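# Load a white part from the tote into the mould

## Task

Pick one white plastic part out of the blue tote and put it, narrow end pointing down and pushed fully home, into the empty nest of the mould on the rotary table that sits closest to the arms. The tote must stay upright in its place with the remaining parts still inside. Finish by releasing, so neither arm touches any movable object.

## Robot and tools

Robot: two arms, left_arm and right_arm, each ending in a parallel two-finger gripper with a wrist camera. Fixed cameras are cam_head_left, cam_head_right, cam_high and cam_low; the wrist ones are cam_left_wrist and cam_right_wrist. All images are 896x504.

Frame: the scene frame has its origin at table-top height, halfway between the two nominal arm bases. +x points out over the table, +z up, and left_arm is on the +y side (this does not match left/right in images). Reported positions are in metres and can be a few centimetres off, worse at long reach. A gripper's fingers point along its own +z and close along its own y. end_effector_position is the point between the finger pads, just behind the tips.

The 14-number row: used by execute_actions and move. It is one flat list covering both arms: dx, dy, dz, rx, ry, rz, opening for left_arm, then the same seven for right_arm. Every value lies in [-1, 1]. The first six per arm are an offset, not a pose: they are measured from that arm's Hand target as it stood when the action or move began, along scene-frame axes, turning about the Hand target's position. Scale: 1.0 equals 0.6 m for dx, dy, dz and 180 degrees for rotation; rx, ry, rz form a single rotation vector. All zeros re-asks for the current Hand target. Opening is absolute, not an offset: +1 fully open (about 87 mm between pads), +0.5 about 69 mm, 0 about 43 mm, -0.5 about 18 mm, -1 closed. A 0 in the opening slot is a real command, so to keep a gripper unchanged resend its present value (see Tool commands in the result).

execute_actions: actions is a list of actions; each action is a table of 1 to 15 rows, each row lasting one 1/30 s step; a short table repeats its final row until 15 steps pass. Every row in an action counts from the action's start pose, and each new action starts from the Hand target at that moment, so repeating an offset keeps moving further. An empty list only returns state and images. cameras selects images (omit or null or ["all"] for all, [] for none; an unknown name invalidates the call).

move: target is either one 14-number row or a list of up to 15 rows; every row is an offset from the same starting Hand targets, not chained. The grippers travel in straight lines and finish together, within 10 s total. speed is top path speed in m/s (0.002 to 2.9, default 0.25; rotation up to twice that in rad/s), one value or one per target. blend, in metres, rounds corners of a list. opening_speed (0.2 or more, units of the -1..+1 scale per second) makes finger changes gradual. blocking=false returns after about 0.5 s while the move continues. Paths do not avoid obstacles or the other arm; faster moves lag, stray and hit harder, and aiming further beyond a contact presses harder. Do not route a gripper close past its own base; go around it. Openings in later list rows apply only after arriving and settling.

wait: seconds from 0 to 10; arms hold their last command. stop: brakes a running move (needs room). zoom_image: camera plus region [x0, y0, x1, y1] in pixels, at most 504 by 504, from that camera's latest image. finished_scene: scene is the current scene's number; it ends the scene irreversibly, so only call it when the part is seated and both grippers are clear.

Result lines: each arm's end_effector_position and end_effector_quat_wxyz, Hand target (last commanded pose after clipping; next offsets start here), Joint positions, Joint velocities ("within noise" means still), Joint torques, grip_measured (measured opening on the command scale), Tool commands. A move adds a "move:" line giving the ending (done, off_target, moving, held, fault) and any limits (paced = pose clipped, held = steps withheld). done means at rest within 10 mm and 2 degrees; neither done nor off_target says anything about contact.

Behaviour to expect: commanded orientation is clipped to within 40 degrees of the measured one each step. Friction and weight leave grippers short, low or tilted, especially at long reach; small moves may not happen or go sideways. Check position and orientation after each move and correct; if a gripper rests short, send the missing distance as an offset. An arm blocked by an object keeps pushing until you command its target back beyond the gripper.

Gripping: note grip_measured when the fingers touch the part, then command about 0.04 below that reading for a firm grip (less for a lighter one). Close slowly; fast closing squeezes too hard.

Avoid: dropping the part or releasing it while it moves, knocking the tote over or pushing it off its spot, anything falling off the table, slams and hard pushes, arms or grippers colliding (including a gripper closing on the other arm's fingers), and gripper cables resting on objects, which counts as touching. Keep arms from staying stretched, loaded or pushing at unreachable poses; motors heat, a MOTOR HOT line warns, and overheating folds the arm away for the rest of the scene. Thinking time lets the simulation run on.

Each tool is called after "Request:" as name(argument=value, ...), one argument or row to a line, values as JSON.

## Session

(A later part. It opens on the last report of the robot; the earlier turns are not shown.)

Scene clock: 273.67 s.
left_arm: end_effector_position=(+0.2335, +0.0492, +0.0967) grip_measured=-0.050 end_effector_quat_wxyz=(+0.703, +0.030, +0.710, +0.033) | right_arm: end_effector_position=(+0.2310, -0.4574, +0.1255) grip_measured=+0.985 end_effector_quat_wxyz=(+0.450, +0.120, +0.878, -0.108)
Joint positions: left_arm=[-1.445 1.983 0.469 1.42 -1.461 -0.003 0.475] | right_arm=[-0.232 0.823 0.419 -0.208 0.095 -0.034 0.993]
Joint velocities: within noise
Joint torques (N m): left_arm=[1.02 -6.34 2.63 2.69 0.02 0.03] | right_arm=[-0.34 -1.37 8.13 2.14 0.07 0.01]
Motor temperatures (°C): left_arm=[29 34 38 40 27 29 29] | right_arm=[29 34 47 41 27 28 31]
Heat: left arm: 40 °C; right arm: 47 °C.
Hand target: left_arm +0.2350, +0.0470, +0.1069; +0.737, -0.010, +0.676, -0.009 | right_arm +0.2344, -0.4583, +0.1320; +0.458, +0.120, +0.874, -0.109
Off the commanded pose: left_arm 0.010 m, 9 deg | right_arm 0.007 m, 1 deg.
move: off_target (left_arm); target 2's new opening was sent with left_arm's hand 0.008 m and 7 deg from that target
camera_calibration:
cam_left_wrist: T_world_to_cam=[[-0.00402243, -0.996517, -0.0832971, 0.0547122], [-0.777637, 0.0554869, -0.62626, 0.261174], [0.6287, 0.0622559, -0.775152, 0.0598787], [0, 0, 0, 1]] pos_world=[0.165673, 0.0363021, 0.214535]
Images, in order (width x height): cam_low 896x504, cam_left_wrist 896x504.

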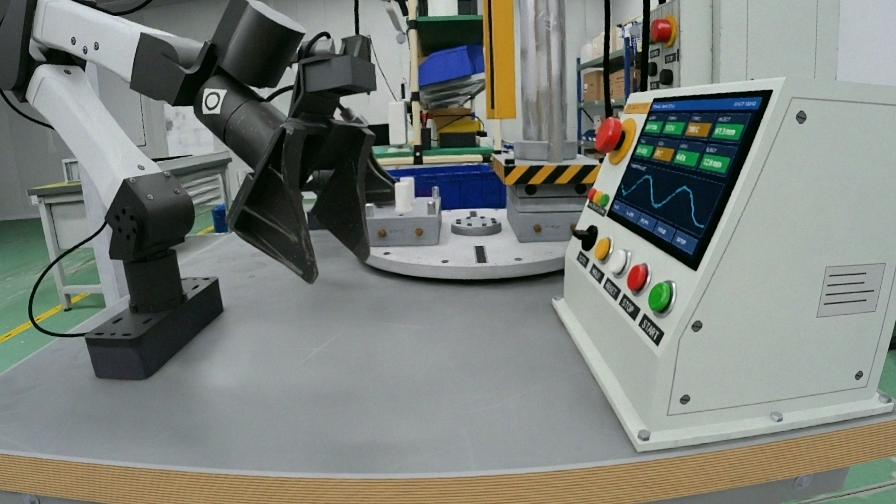

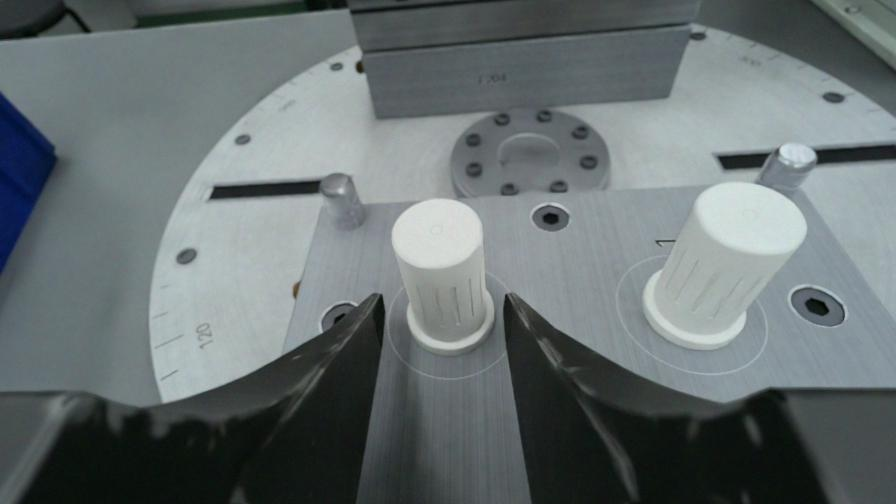

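Request:
move(
  target=[
    [-0.14,0,0.012,0,0,0,-0.05,0,0,0,0,0,0,1],
    [-0.14,0,0.2,0,0,0,-0.05,0,0,0,0,0,0,1],
  ],
  speed=[0.08,0.2],
  cameras=["cam_low","cam_left_wrist","cam_high","cam_head_right"],
)

Request:
zoom_image(
  camera="cam_low",
  region=[330, 120, 470, 260],
)

Scene clock: 282.80 s.
left_arm: end_effector_position=(+0.1540, +0.0483, +0.2206) grip_measured=-0.050 end_effector_quat_wxyz=(+0.704, +0.069, +0.704, -0.065) | right_arm: end_effector_position=(+0.2310, -0.4574, +0.1255) grip_measured=+0.985 end_effector_quat_wxyz=(+0.450, +0.120, +0.878, -0.108)
Joint positions: left_arm=[-1.751 1.402 0.459 1.206 -1.575 0.268 0.475] | right_arm=[-0.232 0.823 0.419 -0.208 0.095 -0.034 0.993]
Joint velocities: within noise
Joint torques (N m): left_arm=[0.06 -4.64 8.16 1.07 0.16 0.02] | right_arm=[-0.36 -1.28 8.13 2.15 0.08 -0.01]
Motor temperatures (°C): left_arm=[29 35 37 40 27 29 29] | right_arm=[29 34 47 41 27 28 31]
Heat: left arm: 40 °C; right arm: 47 °C.
Hand target: left_arm +0.1510, +0.0471, +0.2268; +0.737, -0.010, +0.676, -0.009 | right_arm +0.2344, -0.4583, +0.1320; +0.458, +0.120, +0.874, -0.109
Off the commanded pose: left_arm 0.007 m, 12 deg | right_arm 0.007 m, 1 deg.
joint sent to its limit (left arm) — joint 5 (wrist yaw), lower limit. The joint targets are off in orientation, not in position.
move: off_target (left_arm)
camera_calibration:
cam_left_wrist: T_world_to_cam=[[-0.195528, -0.980698, 0.000637239, 0.0740322], [-0.756827, 0.15048, -0.636057, 0.27132], [0.623684, -0.124849, -0.771642, 0.215067], [0, 0, 0, 1]] pos_world=[0.085684, 0.0586258, 0.338483]
Images, in order (width x height): cam_head_right 896x504, cam_high 896x504, cam_low 896x504, cam_left_wrist 896x504.

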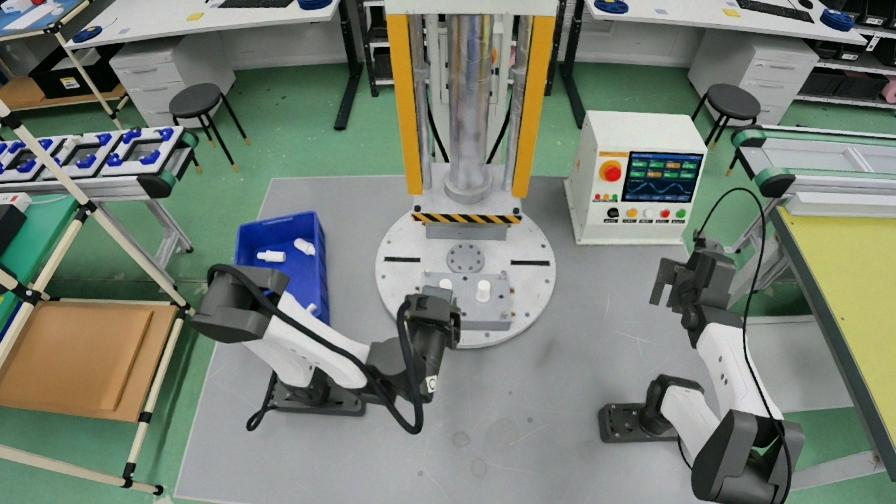

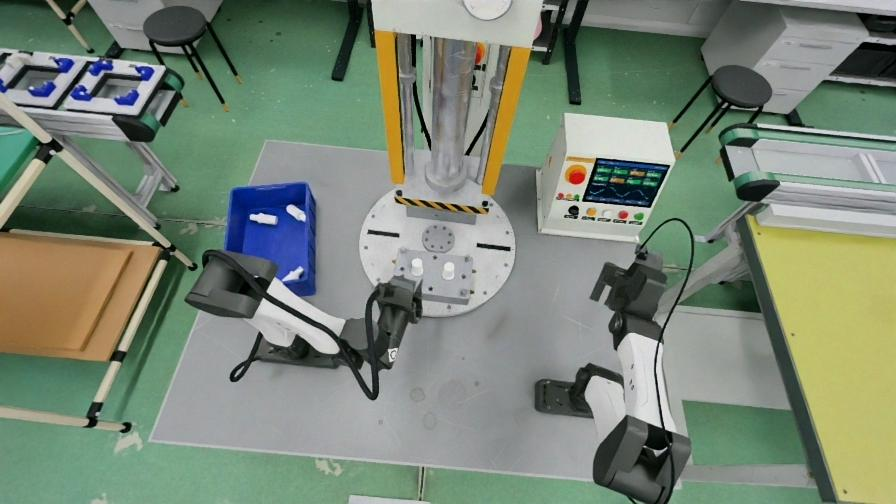

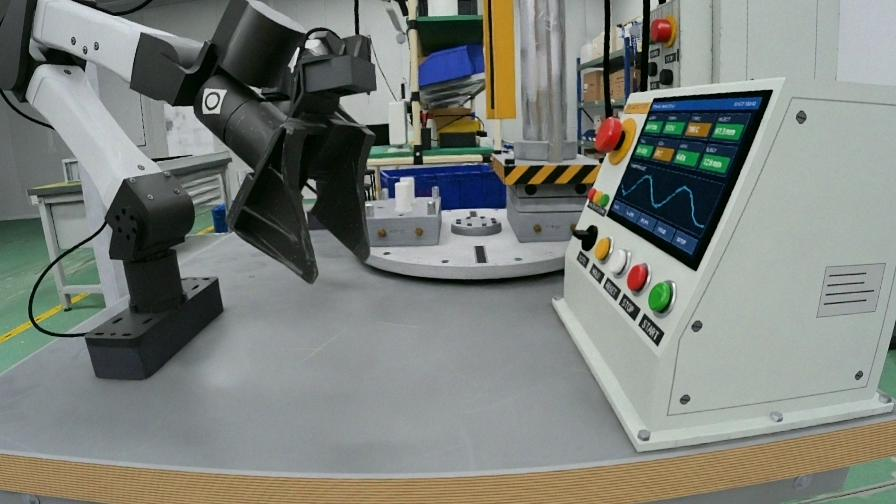

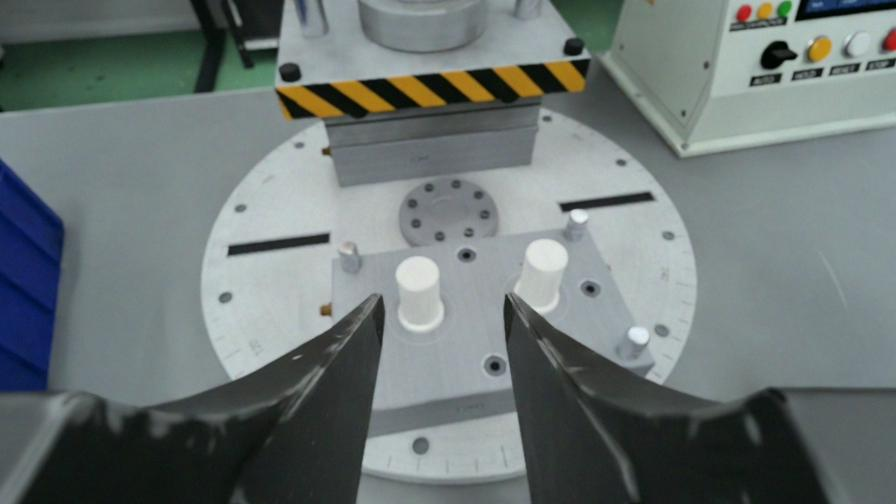

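Scaled by 3.600 from the camera's 896x504 image, which has a finer 1280x720 frame.

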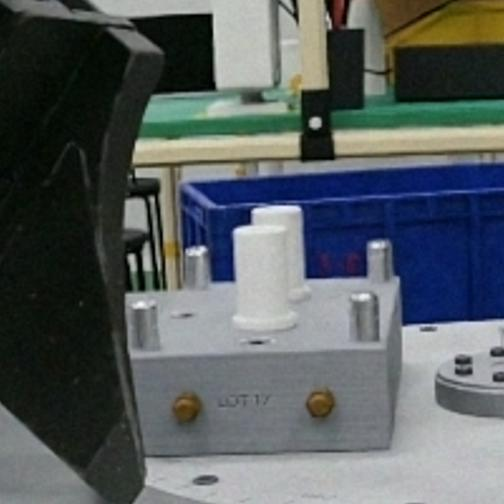

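Request:
finished_scene(
  scene=2,
)

The scene is finished: the task was done.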